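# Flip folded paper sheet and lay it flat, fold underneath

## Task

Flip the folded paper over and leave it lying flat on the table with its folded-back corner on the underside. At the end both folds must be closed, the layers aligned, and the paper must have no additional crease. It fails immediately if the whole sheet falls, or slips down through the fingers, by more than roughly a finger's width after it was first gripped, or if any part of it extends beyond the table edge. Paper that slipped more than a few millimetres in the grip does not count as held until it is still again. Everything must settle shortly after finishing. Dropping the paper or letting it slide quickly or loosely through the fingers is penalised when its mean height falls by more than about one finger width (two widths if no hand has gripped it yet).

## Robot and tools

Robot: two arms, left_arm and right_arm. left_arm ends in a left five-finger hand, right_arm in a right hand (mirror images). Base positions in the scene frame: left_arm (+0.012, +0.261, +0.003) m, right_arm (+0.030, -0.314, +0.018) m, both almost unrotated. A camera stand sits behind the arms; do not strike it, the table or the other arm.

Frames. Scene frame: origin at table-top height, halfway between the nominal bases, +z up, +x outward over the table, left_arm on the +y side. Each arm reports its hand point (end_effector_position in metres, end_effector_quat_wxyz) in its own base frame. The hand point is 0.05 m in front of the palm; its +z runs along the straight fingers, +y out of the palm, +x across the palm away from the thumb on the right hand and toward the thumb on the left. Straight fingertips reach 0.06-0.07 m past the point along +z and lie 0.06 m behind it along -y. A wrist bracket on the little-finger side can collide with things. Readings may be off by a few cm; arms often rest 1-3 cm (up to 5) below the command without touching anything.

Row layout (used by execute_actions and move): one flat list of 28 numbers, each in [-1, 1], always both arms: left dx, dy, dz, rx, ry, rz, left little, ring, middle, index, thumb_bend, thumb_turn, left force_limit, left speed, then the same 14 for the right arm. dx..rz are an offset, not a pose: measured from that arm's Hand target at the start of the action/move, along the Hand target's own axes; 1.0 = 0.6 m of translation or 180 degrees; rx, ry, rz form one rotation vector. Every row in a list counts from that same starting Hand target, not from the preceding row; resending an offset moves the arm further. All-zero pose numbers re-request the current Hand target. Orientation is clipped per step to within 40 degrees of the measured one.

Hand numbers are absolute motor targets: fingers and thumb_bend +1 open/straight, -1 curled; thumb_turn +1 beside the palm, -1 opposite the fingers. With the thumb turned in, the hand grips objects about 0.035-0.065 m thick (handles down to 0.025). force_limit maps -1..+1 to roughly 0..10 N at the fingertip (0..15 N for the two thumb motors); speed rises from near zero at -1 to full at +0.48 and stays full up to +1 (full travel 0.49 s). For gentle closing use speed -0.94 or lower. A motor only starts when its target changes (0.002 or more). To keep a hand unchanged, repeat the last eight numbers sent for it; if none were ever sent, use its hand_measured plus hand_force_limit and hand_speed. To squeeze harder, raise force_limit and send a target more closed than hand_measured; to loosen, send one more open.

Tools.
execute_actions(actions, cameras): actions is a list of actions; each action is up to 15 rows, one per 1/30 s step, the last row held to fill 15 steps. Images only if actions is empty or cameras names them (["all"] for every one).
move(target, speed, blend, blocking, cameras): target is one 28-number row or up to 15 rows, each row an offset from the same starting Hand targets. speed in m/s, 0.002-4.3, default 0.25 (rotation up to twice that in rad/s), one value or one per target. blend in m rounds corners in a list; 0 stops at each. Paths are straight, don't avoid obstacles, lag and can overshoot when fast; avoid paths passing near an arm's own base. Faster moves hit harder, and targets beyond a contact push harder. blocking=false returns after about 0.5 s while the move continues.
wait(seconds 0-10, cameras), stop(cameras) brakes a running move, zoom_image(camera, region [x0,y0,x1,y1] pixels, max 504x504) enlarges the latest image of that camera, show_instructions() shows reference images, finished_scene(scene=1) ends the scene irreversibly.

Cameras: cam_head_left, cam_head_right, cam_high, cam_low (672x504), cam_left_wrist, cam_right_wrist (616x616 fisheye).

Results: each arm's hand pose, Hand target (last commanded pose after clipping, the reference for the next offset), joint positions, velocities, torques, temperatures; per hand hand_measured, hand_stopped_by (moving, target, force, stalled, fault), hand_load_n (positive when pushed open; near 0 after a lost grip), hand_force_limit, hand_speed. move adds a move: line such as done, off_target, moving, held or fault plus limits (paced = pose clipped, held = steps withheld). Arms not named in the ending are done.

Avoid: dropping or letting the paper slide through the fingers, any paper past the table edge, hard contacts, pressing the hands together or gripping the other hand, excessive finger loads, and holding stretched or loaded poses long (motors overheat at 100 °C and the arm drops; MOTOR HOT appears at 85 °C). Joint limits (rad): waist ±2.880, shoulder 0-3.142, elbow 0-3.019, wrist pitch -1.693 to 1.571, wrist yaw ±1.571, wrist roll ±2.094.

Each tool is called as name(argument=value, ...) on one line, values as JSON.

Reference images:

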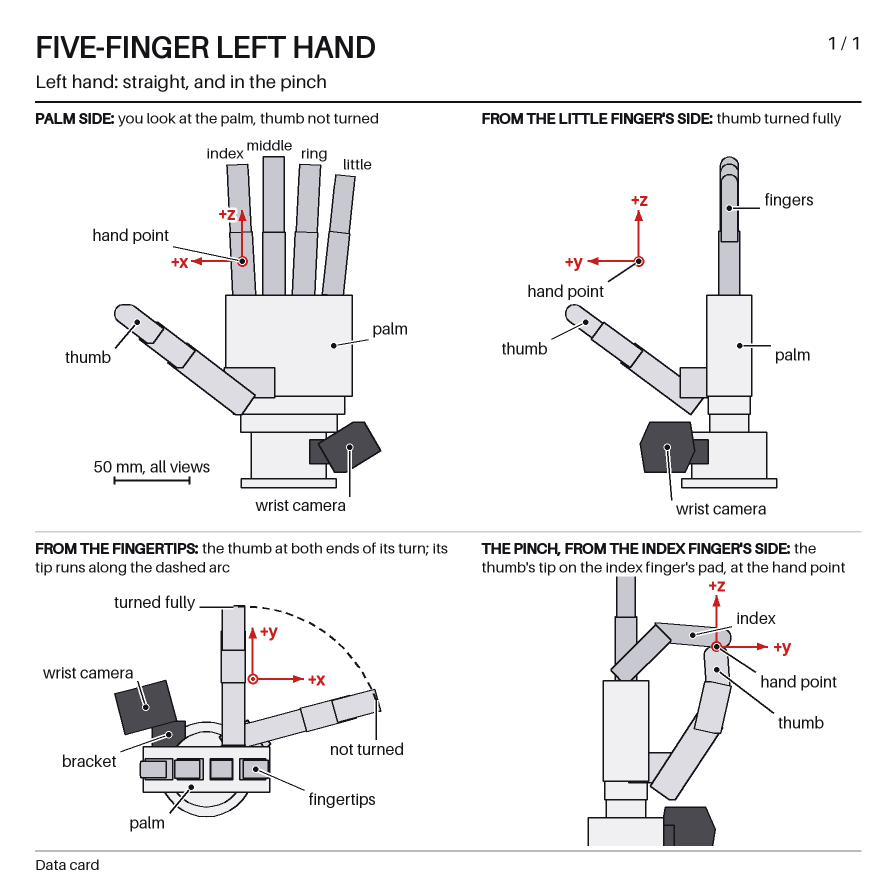

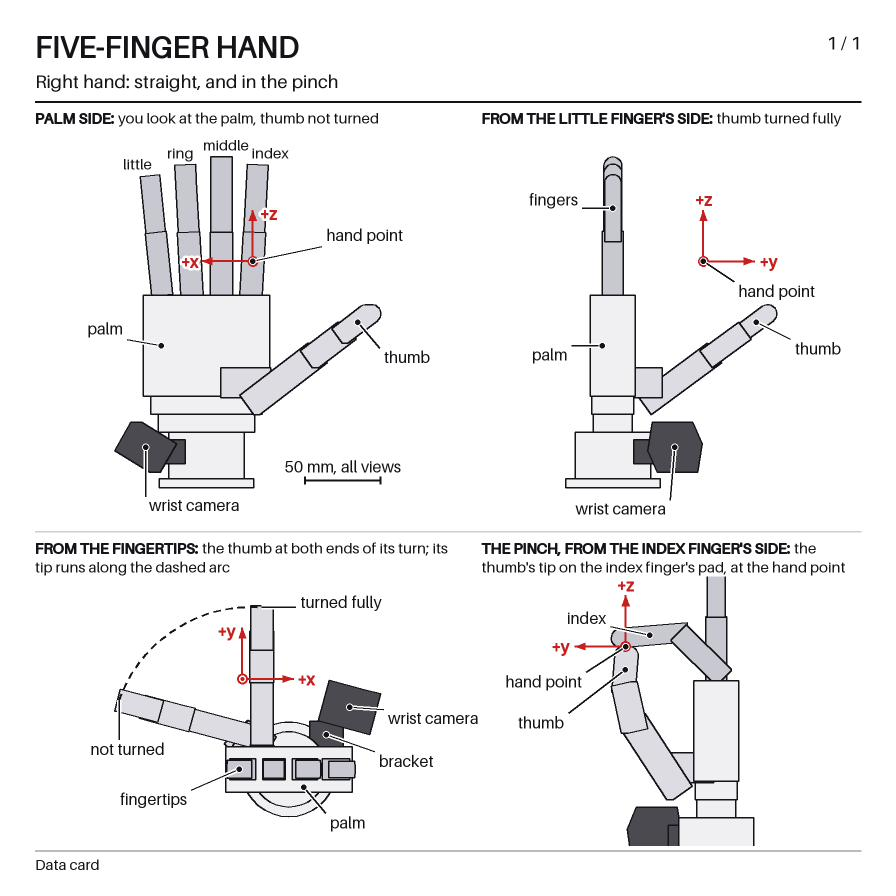

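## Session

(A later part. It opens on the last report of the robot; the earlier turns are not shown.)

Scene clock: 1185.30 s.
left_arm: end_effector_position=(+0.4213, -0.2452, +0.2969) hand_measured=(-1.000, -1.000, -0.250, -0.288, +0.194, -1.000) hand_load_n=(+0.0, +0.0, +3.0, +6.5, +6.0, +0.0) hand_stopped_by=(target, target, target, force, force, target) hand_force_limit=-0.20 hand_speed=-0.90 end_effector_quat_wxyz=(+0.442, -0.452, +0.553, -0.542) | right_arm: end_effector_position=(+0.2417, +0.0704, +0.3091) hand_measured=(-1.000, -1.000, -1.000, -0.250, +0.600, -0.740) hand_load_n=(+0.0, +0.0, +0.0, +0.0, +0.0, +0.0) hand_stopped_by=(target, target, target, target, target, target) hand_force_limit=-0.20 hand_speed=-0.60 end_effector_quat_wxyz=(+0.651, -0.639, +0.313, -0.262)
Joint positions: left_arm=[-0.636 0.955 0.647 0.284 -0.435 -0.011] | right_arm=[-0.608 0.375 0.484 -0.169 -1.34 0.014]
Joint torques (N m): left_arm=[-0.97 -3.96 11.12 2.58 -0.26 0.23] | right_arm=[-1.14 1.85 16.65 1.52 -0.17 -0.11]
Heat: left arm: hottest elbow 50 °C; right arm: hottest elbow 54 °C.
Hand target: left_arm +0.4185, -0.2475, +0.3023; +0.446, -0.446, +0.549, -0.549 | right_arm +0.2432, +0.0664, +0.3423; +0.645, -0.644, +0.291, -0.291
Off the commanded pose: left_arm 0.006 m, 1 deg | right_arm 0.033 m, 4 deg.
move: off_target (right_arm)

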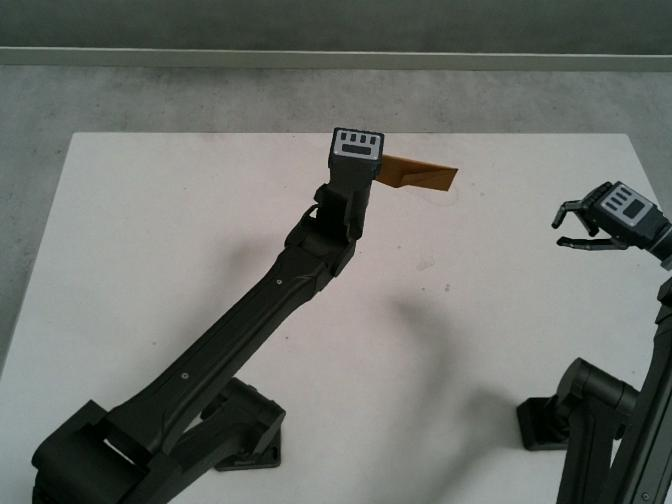

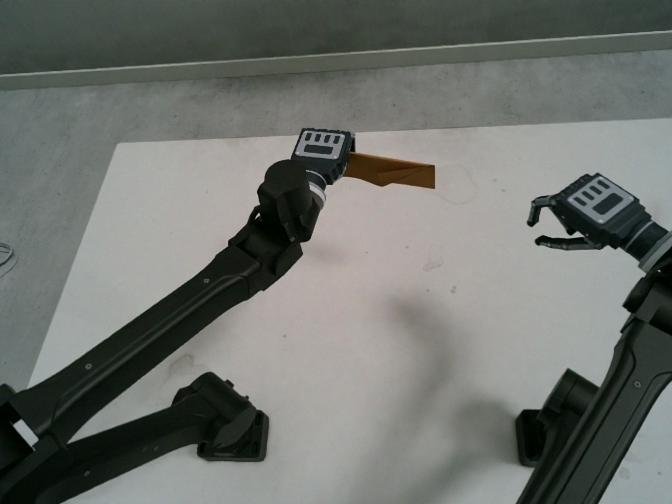

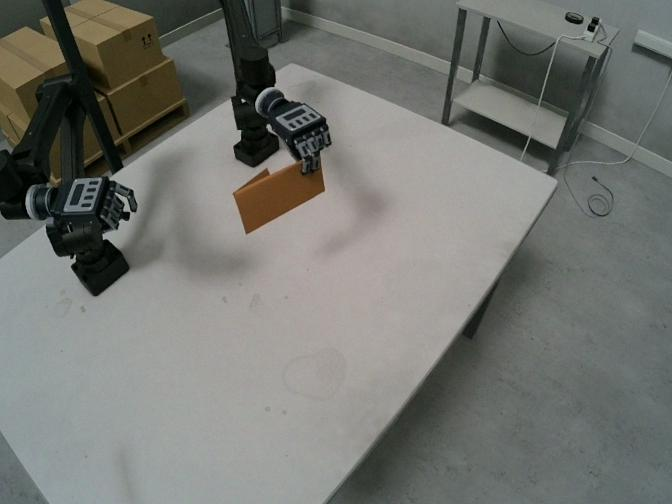

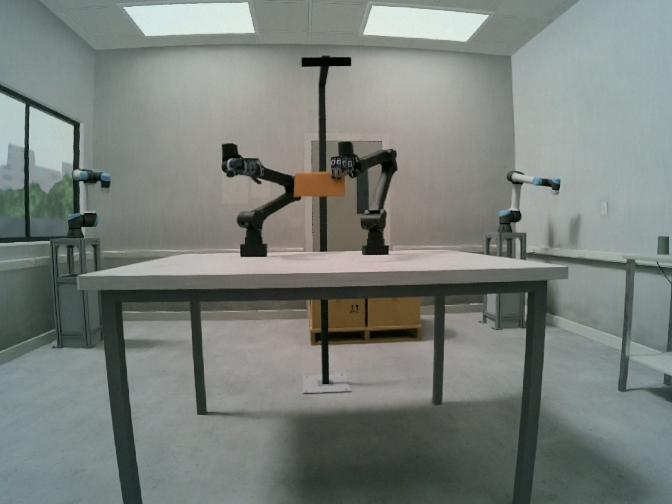

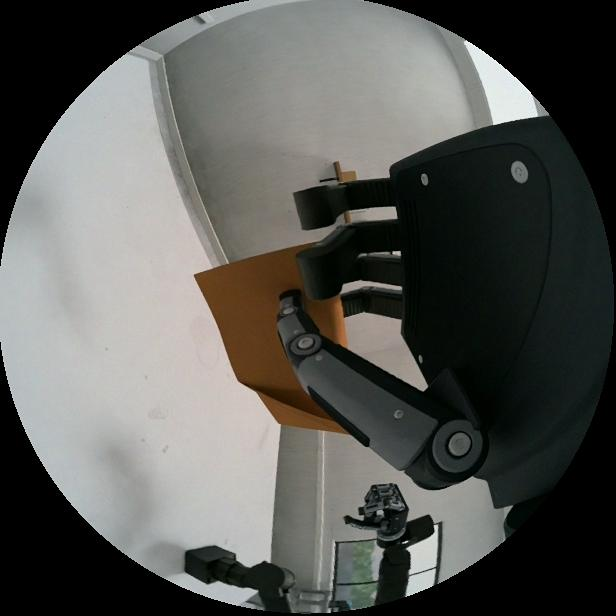

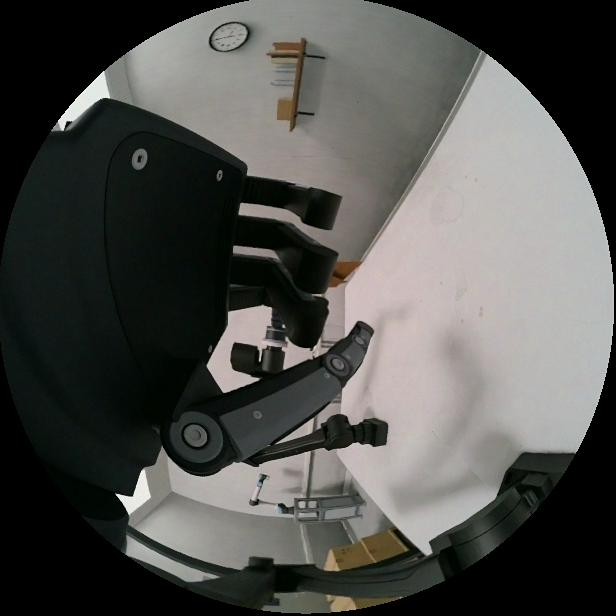

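move(target=[0.126,0.075,0.011,0,0.443,0,-1,-1,-0.25,-0.4,0.05,-1,-0.2,-0.9,0,-0.1,-0.11,0,0,0,-1,-1,-1,-0.25,0.6,-0.74,-0.2,-0.6], speed=0.15, cameras=["all"])

zoom_image(camera="cam_low", region=[270, 120, 410, 260])

zoom_image(camera="cam_head_left", region=[300, 120, 480, 300])

zoom_image(camera="cam_high", region=[180, 100, 360, 280])

Scene clock: 1227.77 s.
left_arm: end_effector_position=(+0.3933, -0.3188, +0.2392) hand_measured=(-1.000, -1.000, -0.250, -0.288, +0.194, -1.000) hand_load_n=(+0.0, +0.0, +3.0, +6.5, +5.5, +0.5) hand_stopped_by=(target, target, target, force, force, target) hand_force_limit=-0.20 hand_speed=-0.90 end_effector_quat_wxyz=(-0.032, -0.014, +0.713, -0.701) | right_arm: end_effector_position=(+0.2090, +0.0235, +0.3740) hand_measured=(-1.000, -1.000, -1.000, -0.250, +0.600, -0.740) hand_load_n=(+0.0, +0.0, +0.0, +0.0, +0.0, +0.0) hand_stopped_by=(target, target, target, target, target, target) hand_force_limit=-0.20 hand_speed=-0.60 end_effector_quat_wxyz=(+0.620, -0.601, +0.373, -0.339)
Joint positions: left_arm=[-0.283 1.485 0.907 0.514 1.312 -0.005] | right_arm=[-1.058 0.297 0.61 -0.197 -1.573 0.172]
Joint torques (N m): left_arm=[-0.09 -8.53 14.64 2.02 0.1 0.17] | right_arm=[-1.2 2.43 15.5 1.32 0.02 0.11]
Motor temperatures (°C): left_arm=[31 37 49 29 32 29] | right_arm=[30 34 57 32 30 28]
Heat: left arm: hottest elbow 49 °C; right arm: hottest elbow 57 °C.
Hand target: left_arm +0.4095, -0.3229, +0.2574; -0.010, +0.010, +0.707, -0.707 | right_arm +0.1936, +0.0227, +0.4021; +0.645, -0.644, +0.291, -0.291
Off the commanded pose: left_arm 0.025 m, 4 deg | right_arm 0.032 m, 12 deg.
joint sent to its limit (right arm) — joint 5 (wrist yaw), lower limit. The joint targets are off in position and orientation.
move: off_target (left_arm, right_arm)

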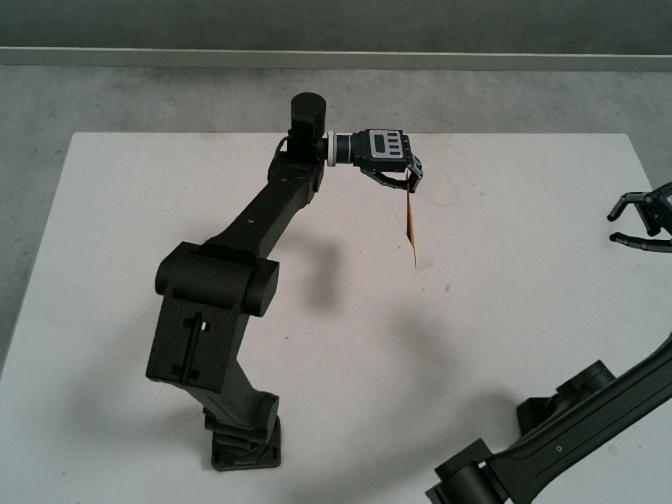

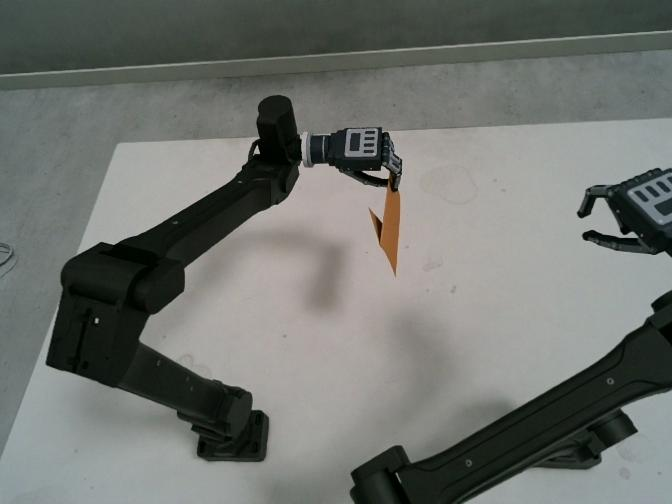

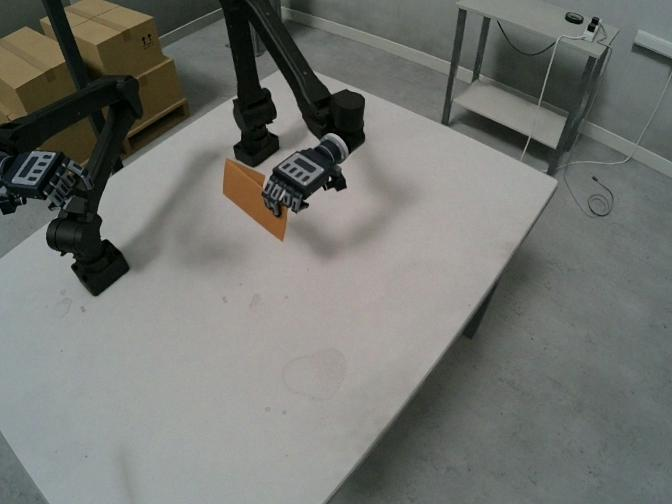

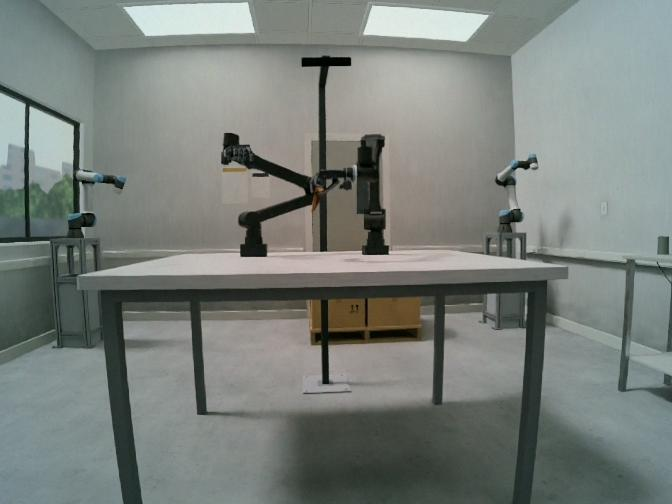

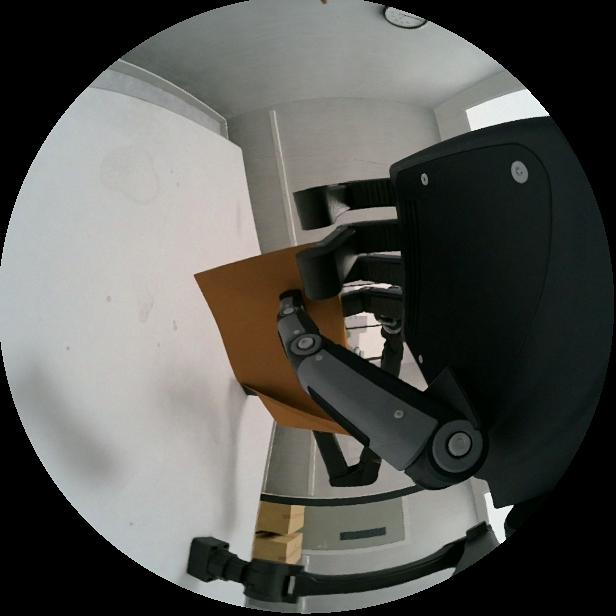

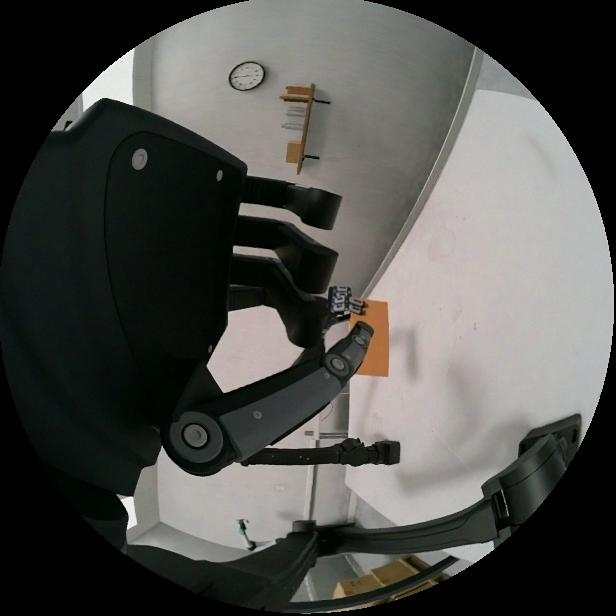

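Scaled by 3.600 from the camera's 672x504 image, which has a finer 960x720 frame.

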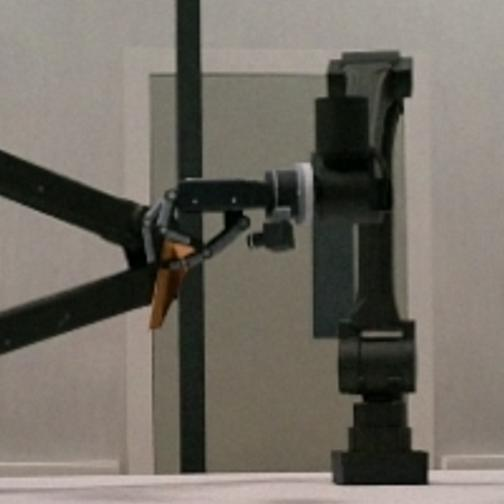

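Scaled by 2.800 from the camera's 672x504 image, which has a finer 960x720 frame.

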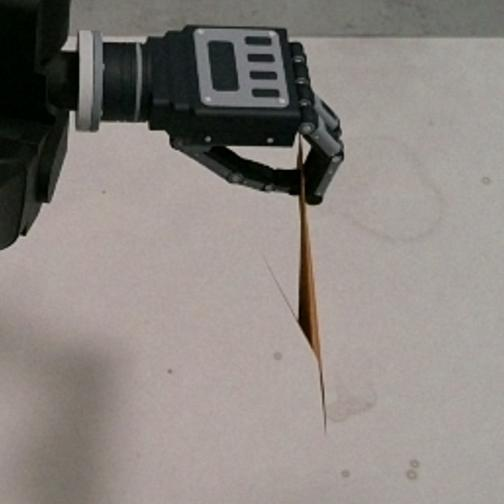

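Scaled by 2.800 from the camera's 672x504 image, which has a finer 960x720 frame.

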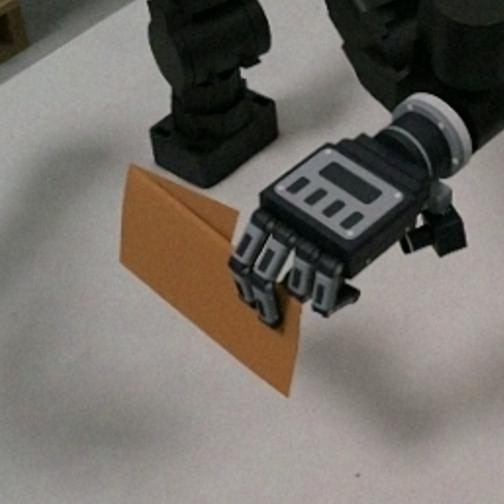

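move(target=[0,0.2633,0,0,0,0,-1,-1,-0.25,-0.4,0.05,-1,-0.2,-0.9,0,0,0,0,0,0,-1,-1,-1,-0.25,0.6,-0.74,-0.2,-0.6], speed=0.12, cameras=["cam_low","cam_high","cam_head_left","cam_left_wrist"])

zoom_image(camera="cam_low", region=[270, 160, 390, 280])

zoom_image(camera="cam_high", region=[200, 140, 360, 280])

Scene clock: 1255.93 s.
left_arm: end_effector_position=(+0.4109, -0.3237, +0.1008) hand_measured=(-1.000, -1.000, -0.250, -0.288, +0.194, -1.000) hand_load_n=(+0.0, +0.0, +3.0, +7.0, +6.0, +0.0) hand_stopped_by=(target, target, target, force, force, target) hand_force_limit=-0.20 hand_speed=-0.90 end_effector_quat_wxyz=(-0.009, +0.009, +0.708, -0.706) | right_arm: end_effector_position=(+0.2087, +0.0237, +0.3743) hand_measured=(-1.000, -1.000, -1.000, -0.250, +0.600, -0.740) hand_load_n=(+0.0, +0.0, +0.0, -0.5, +0.0, +0.0) hand_stopped_by=(target, target, target, target, target, target) hand_force_limit=-0.20 hand_speed=-0.60 end_effector_quat_wxyz=(+0.621, -0.600, +0.375, -0.338)
Joint positions: left_arm=[-0.283 1.817 0.832 0.972 1.312 0.013] | right_arm=[-1.06 0.295 0.61 -0.197 -1.573 0.178]
Joint torques (N m): left_arm=[-0.15 -10.81 6.97 2.06 0.06 0] | right_arm=[-1.61 2.2 15.43 1.47 0.01 0.1]
Motor temperatures (°C): left_arm=[31 37 54 29 32 29] | right_arm=[30 34 58 32 29 28]
Heat: left arm: hottest elbow 54 °C; right arm: hottest elbow 58 °C.
Hand target: left_arm +0.4096, -0.3229, +0.0994; -0.010, +0.010, +0.707, -0.707 | right_arm +0.1936, +0.0228, +0.4021; +0.645, -0.644, +0.291, -0.291
Off the commanded pose: left_arm 0.002 m, 0 deg | right_arm 0.032 m, 12 deg.
joint sent to its limit (right arm) — joint 5 (wrist yaw), lower limit. The joint targets are off in position and orientation.
move: off_target (right_arm)
Images, in order (width x height): cam_head_left 672x504, cam_high 672x504, cam_low 672x504, cam_left_wrist 616x616.

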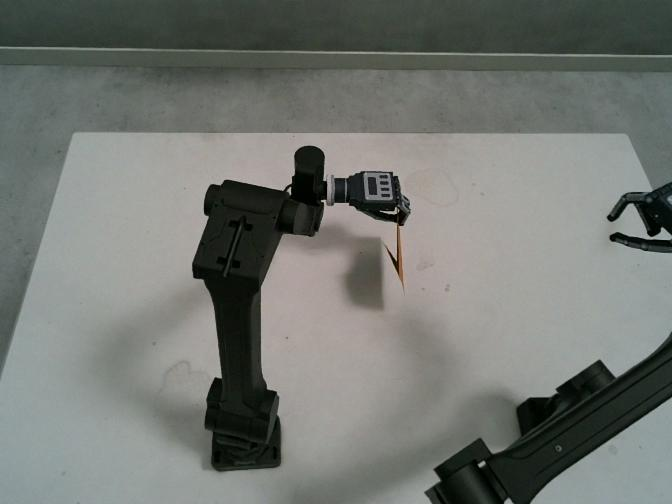

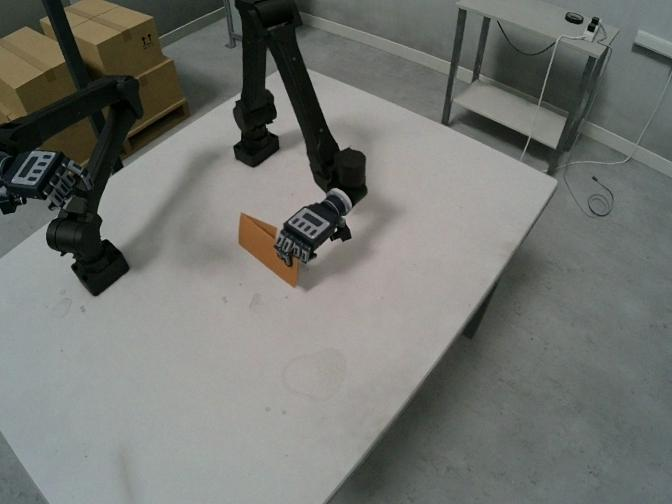

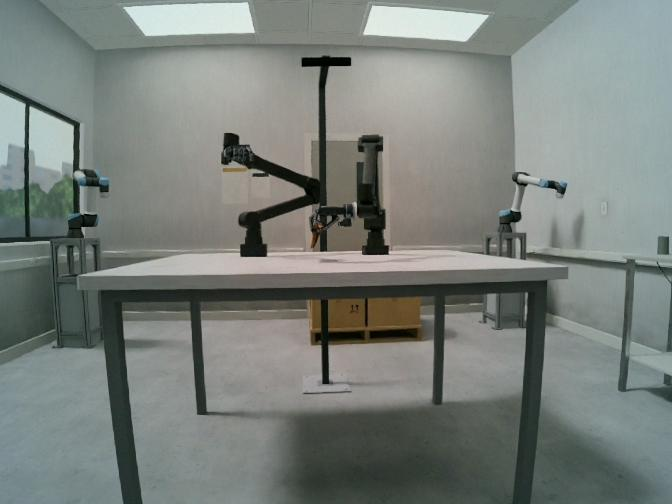

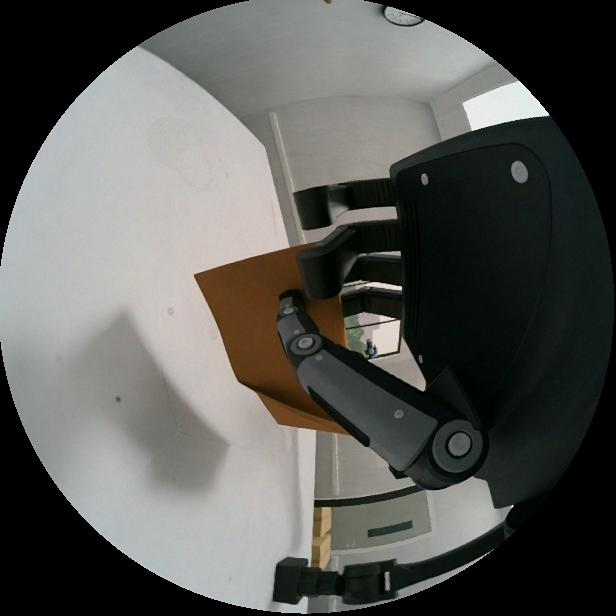

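Scaled by 4.200 from the camera's 672x504 image, which has a finer 960x720 frame.

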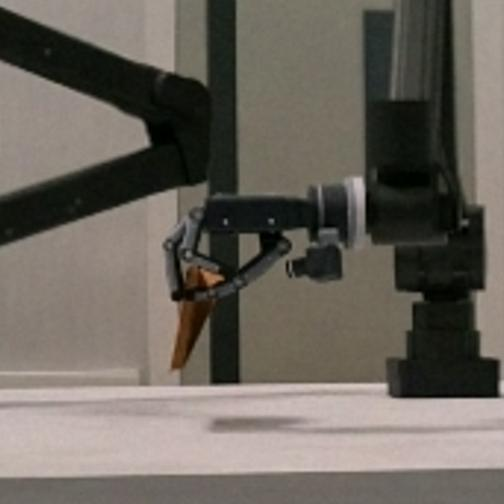

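Scaled by 3.150 from the camera's 672x504 image, which has a finer 960x720 frame.

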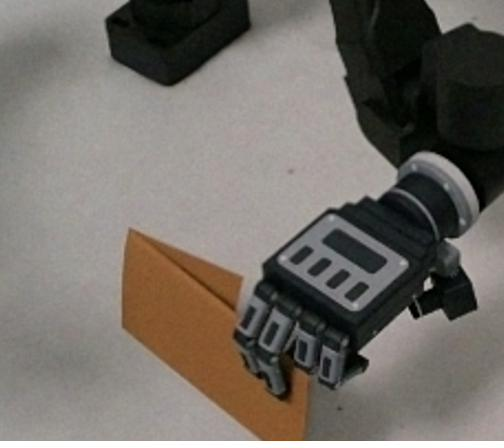

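move(target=[0,0.0833,0,0,0,0,-1,-1,-0.25,-0.4,0.05,-1,-0.2,-0.9,0,0,0,0,0,0,-1,-1,-1,-0.25,0.6,-0.74,-0.2,-0.6], speed=0.08, cameras=["cam_low","cam_high"])

zoom_image(camera="cam_low", region=[280, 190, 370, 280])

zoom_image(camera="cam_high", region=[200, 160, 360, 300])

Scene clock: 1267.30 s.
left_arm: end_effector_position=(+0.4122, -0.3240, +0.0527) hand_measured=(-1.000, -1.000, -0.250, -0.288, +0.194, -1.000) hand_load_n=(+0.0, +0.0, +3.5, +6.5, +6.0, +0.5) hand_stopped_by=(target, target, target, force, force, target) hand_force_limit=-0.20 hand_speed=-0.90 end_effector_quat_wxyz=(-0.007, +0.010, +0.708, -0.706) | right_arm: end_effector_position=(+0.2087, +0.0237, +0.3743) hand_measured=(-1.000, -1.000, -1.000, -0.250, +0.600, -0.740) hand_load_n=(+0.0, +0.0, +0.0, +0.0, +0.0, +0.0) hand_stopped_by=(target, target, target, target, target, target) hand_force_limit=-0.20 hand_speed=-0.60 end_effector_quat_wxyz=(+0.621, -0.600, +0.375, -0.338)
Joint positions: left_arm=[-0.283 1.948 0.832 1.107 1.312 0.013] | right_arm=[-1.06 0.295 0.61 -0.197 -1.573 0.178]
Joint torques (N m): left_arm=[-0.15 -11.22 5.72 1.95 0.05 0.01] | right_arm=[-0.79 1.67 15.65 1.28 0.03 0.08]
Motor temperatures (°C): left_arm=[31 37 52 29 32 29] | right_arm=[30 34 58 32 29 28]
Heat: left arm: hottest elbow 52 °C; right arm: hottest elbow 58 °C.
Hand target: left_arm +0.4097, -0.3229, +0.0493; -0.010, +0.010, +0.707, -0.707 | right_arm +0.1936, +0.0228, +0.4021; +0.645, -0.644, +0.291, -0.291
Off the commanded pose: left_arm 0.004 m, 0 deg | right_arm 0.032 m, 12 deg.
joint sent to its limit (right arm) — joint 5 (wrist yaw), lower limit. The joint targets are off in position and orientation.
move: off_target (right_arm)
Images, in order (width x height): cam_high 672x504, cam_low 672x504.

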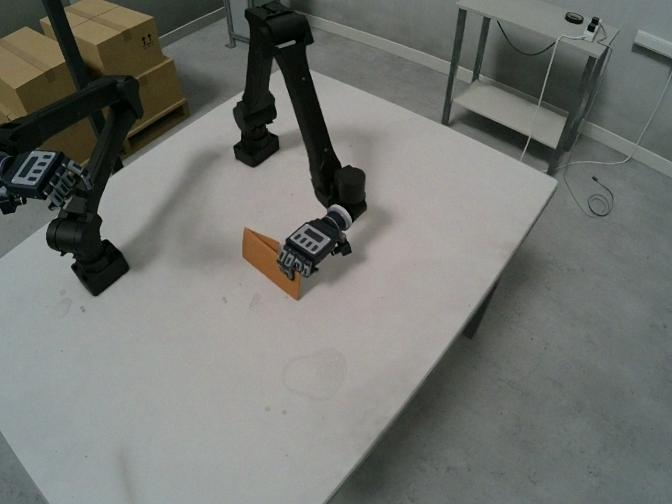

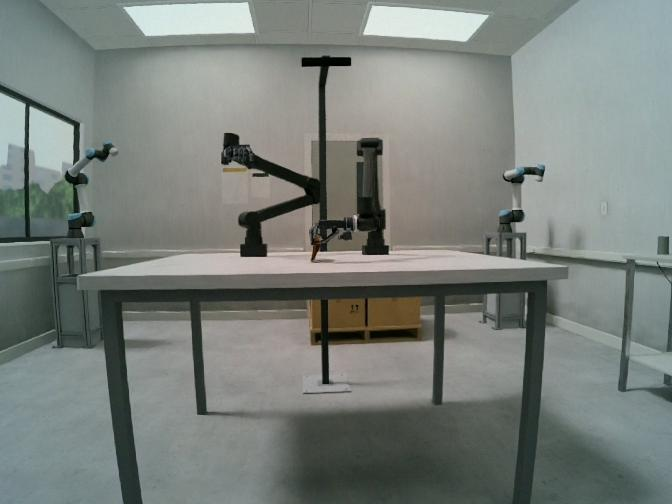

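Scaled by 5.600 from the camera's 672x504 image, which has a finer 960x720 frame.

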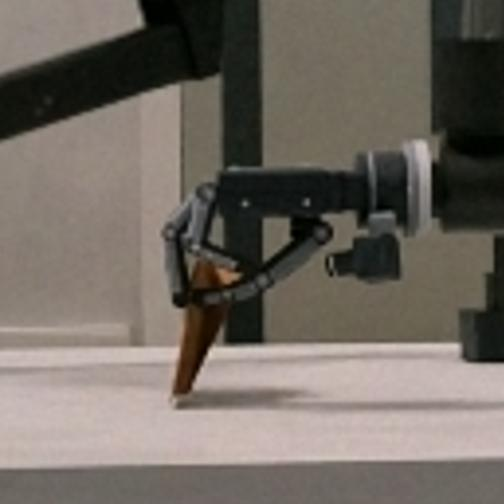

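Scaled by 3.150 from the camera's 672x504 image, which has a finer 960x720 frame.

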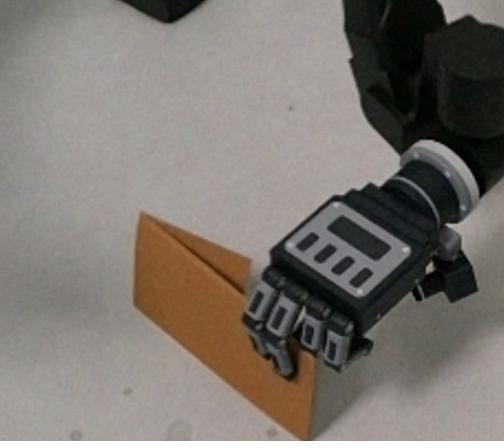

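move(target=[[0,0.02,-0.025,0,0,0,-1,-1,-0.25,-0.4,0.05,-1,-0.2,-0.9,0,0,0,0,0,0,-1,-1,-1,-0.25,0.6,-0.74,-0.2,-0.6],[0,0.0433,-0.0583,0,0,0,-1,-1,-0.25,-0.4,0.05,-1,-0.2,-0.9,0,0,0,0,0,0,-1,-1,-1,-0.25,0.6,-0.74,-0.2,-0.6]], speed=0.04, blend=[0.01,0], cameras=["cam_low","cam_high","cam_left_wrist"])

zoom_image(camera="cam_low", region=[280, 190, 370, 280])

zoom_image(camera="cam_high", region=[200, 160, 360, 300])

Scene clock: 1281.73 s.
left_arm: end_effector_position=(+0.4117, -0.2926, +0.0293) hand_measured=(-1.000, -1.000, -0.250, -0.288, +0.194, -1.000) hand_load_n=(+0.0, +0.0, +3.5, +6.5, +5.5, +0.0) hand_stopped_by=(target, target, target, force, force, target) hand_force_limit=-0.20 hand_speed=-0.90 end_effector_quat_wxyz=(-0.009, +0.014, +0.707, -0.707) | right_arm: end_effector_position=(+0.2087, +0.0237, +0.3743) hand_measured=(-1.000, -1.000, -1.000, -0.250, +0.600, -0.740) hand_load_n=(+0.0, +0.0, +0.0, +0.0, +0.0, +0.0) hand_stopped_by=(target, target, target, target, target, target) hand_force_limit=-0.20 hand_speed=-0.60 end_effector_quat_wxyz=(+0.621, -0.600, +0.375, -0.338)
Joint positions: left_arm=[-0.217 2.007 0.817 1.183 1.386 0.013] | right_arm=[-1.06 0.295 0.61 -0.197 -1.573 0.178]
Joint torques (N m): left_arm=[0.38 -10.81 4.97 2.02 0.05 0.05] | right_arm=[-1.38 1.9 15.54 1.39 0.03 0.12]
Motor temperatures (°C): left_arm=[30 37 49 29 32 29] | right_arm=[30 34 58 32 29 28]
Heat: left arm: hottest elbow 49 °C; right arm: hottest elbow 58 °C.
Hand target: left_arm +0.4106, -0.2881, +0.0234; -0.010, +0.010, +0.707, -0.707 | right_arm +0.1936, +0.0228, +0.4021; +0.645, -0.644, +0.291, -0.291
Off the commanded pose: left_arm 0.008 m, 0 deg | right_arm 0.032 m, 12 deg.
joint sent to its limit (right arm) — joint 5 (wrist yaw), lower limit. The joint targets are off in position and orientation.
move: off_target (right_arm); blend cut to 0.0096 m at target 1
Images, in order (width x height): cam_high 672x504, cam_low 672x504, cam_left_wrist 616x616.

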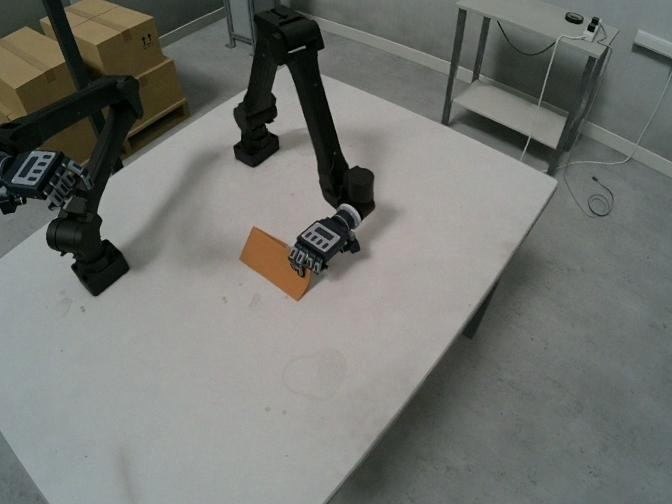

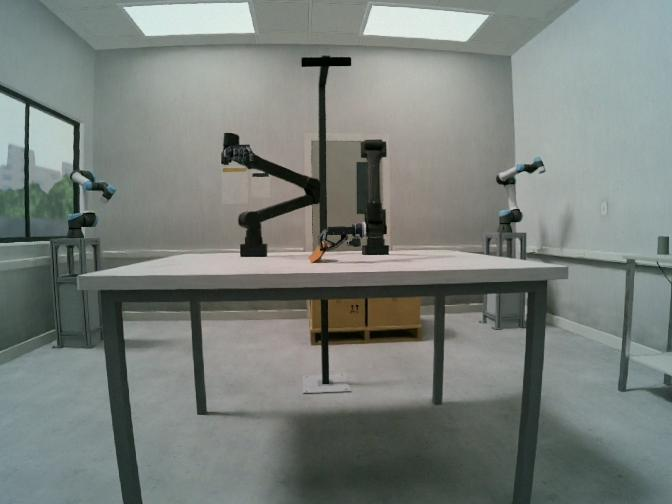

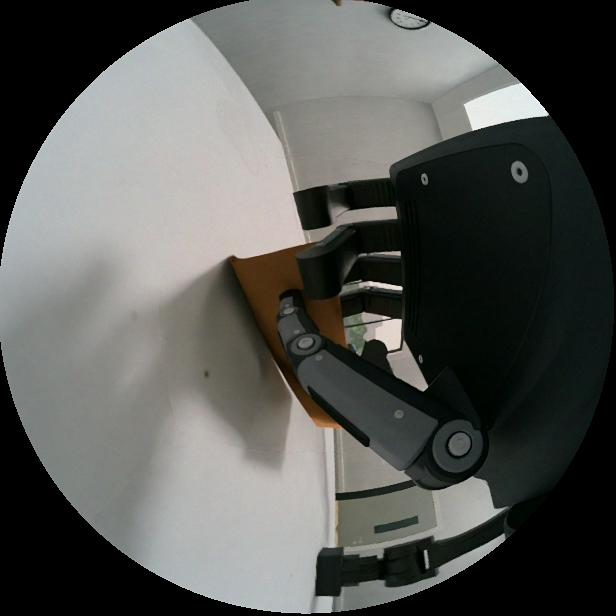

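Scaled by 5.600 from the camera's 672x504 image, which has a finer 960x720 frame.

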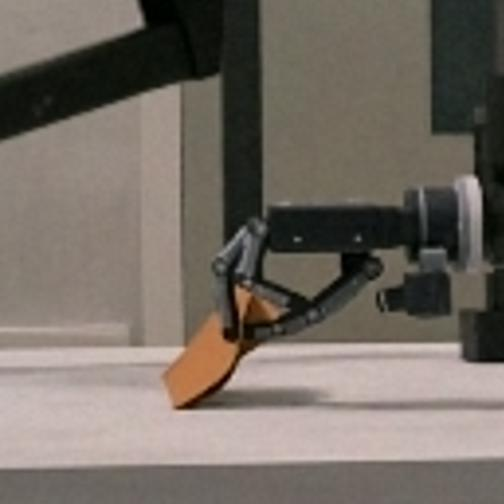

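Scaled by 3.150 from the camera's 672x504 image, which has a finer 960x720 frame.

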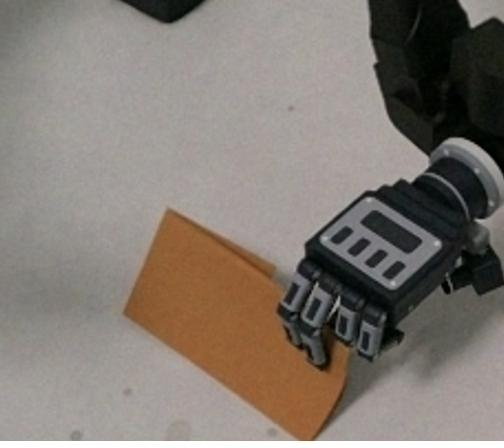

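move(target=[[0,0.0233,-0.0333,0,0,0,-1,-1,-0.25,-0.4,0.05,-1,-0.2,-0.9,0,0,0,0,0,0,-1,-1,-1,-0.25,0.6,-0.74,-0.2,-0.6],[0,0.04,-0.0583,0,0,0,-1,-1,-0.25,-0.4,0.05,-1,-0.2,-0.9,0,0,0,0,0,0,-1,-1,-1,-0.25,0.6,-0.74,-0.2,-0.6]], speed=0.04, blend=[0.01,0], cameras=["cam_low","cam_high","cam_left_wrist"])

zoom_image(camera="cam_low", region=[280, 190, 370, 280])

zoom_image(camera="cam_high", region=[200, 160, 360, 300])

Scene clock: 1294.63 s.
left_arm: end_effector_position=(+0.4127, -0.2572, +0.0054) hand_measured=(-1.000, -1.000, -0.250, -0.288, +0.194, -1.000) hand_load_n=(+0.0, +0.0, +3.5, +6.5, +5.5, +0.0) hand_stopped_by=(target, target, target, force, force, target) hand_force_limit=-0.20 hand_speed=-0.90 end_effector_quat_wxyz=(-0.013, +0.009, +0.708, -0.706) | right_arm: end_effector_position=(+0.2087, +0.0237, +0.3743) hand_measured=(-1.000, -1.000, -1.000, -0.250, +0.600, -0.740) hand_load_n=(+0.0, +0.0, +0.0, +0.0, +0.0, +0.0) hand_stopped_by=(target, target, target, target, target, target) hand_force_limit=-0.20 hand_speed=-0.60 end_effector_quat_wxyz=(+0.621, -0.600, +0.375, -0.338)
Joint positions: left_arm=[-0.141 2.069 0.813 1.236 1.463 0.015] | right_arm=[-1.06 0.295 0.61 -0.197 -1.573 0.178]
Joint torques (N m): left_arm=[0.38 -10.99 4.34 1.89 0.06 0.17] | right_arm=[-1.2 1.85 15.54 1.48 0.01 0.08]
Motor temperatures (°C): left_arm=[30 37 48 29 32 29] | right_arm=[30 33 58 32 29 28]
Heat: left arm: hottest elbow 48 °C; right arm: hottest elbow 58 °C.
Hand target: left_arm +0.4115, -0.2531, -0.0007; -0.010, +0.010, +0.707, -0.707 | right_arm +0.1936, +0.0228, +0.4021; +0.645, -0.644, +0.291, -0.291
Off the commanded pose: left_arm 0.007 m, 0 deg | right_arm 0.032 m, 12 deg.
joint sent to its limit (right arm) — joint 5 (wrist yaw), lower limit. The joint targets are off in position and orientation.
move: off_target (right_arm); blend cut to 0.009 m at target 1
Images, in order (width x height): cam_high 672x504, cam_low 672x504, cam_left_wrist 616x616.

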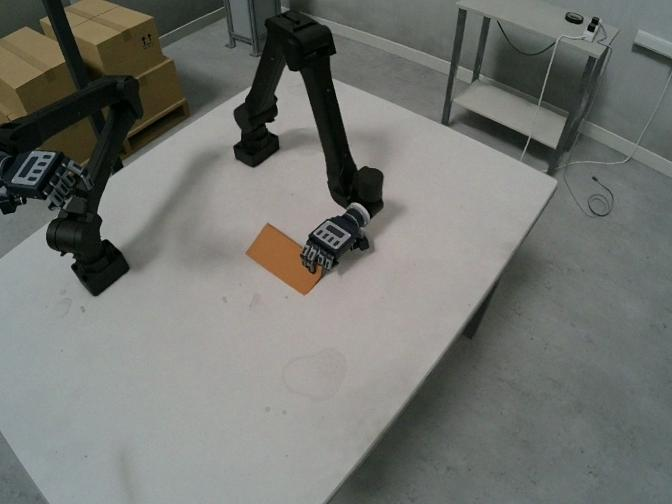

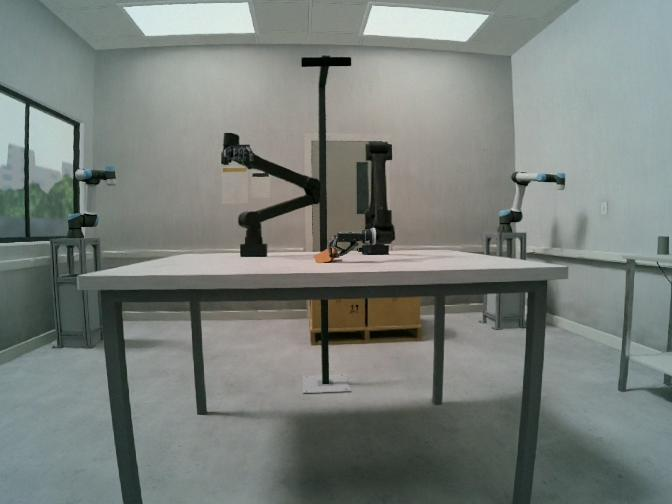

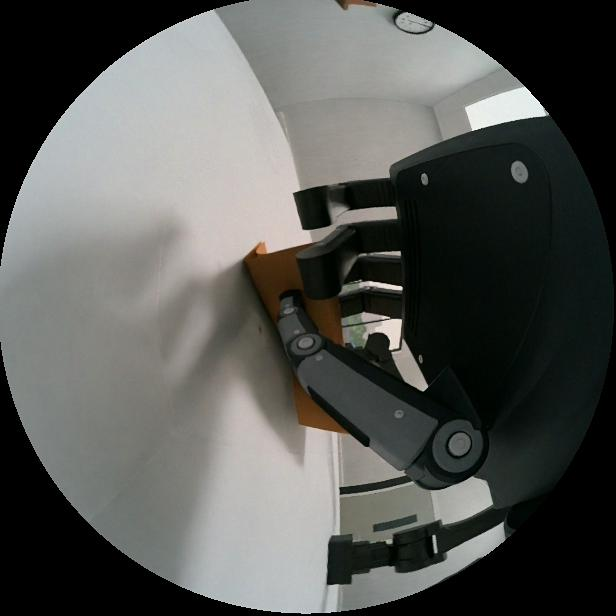

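Scaled by 5.600 from the camera's 672x504 image, which has a finer 960x720 frame.

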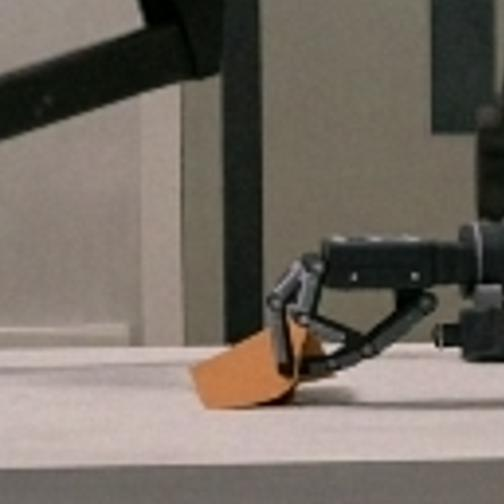

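Scaled by 3.150 from the camera's 672x504 image, which has a finer 960x720 frame.

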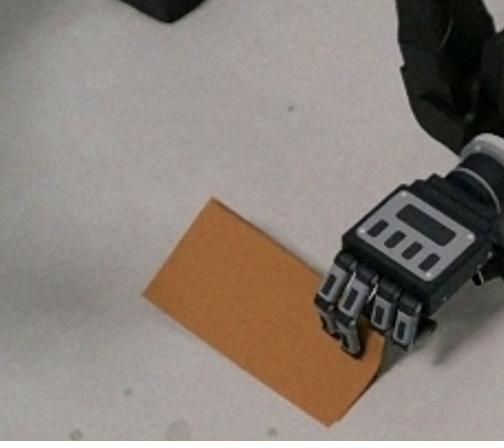

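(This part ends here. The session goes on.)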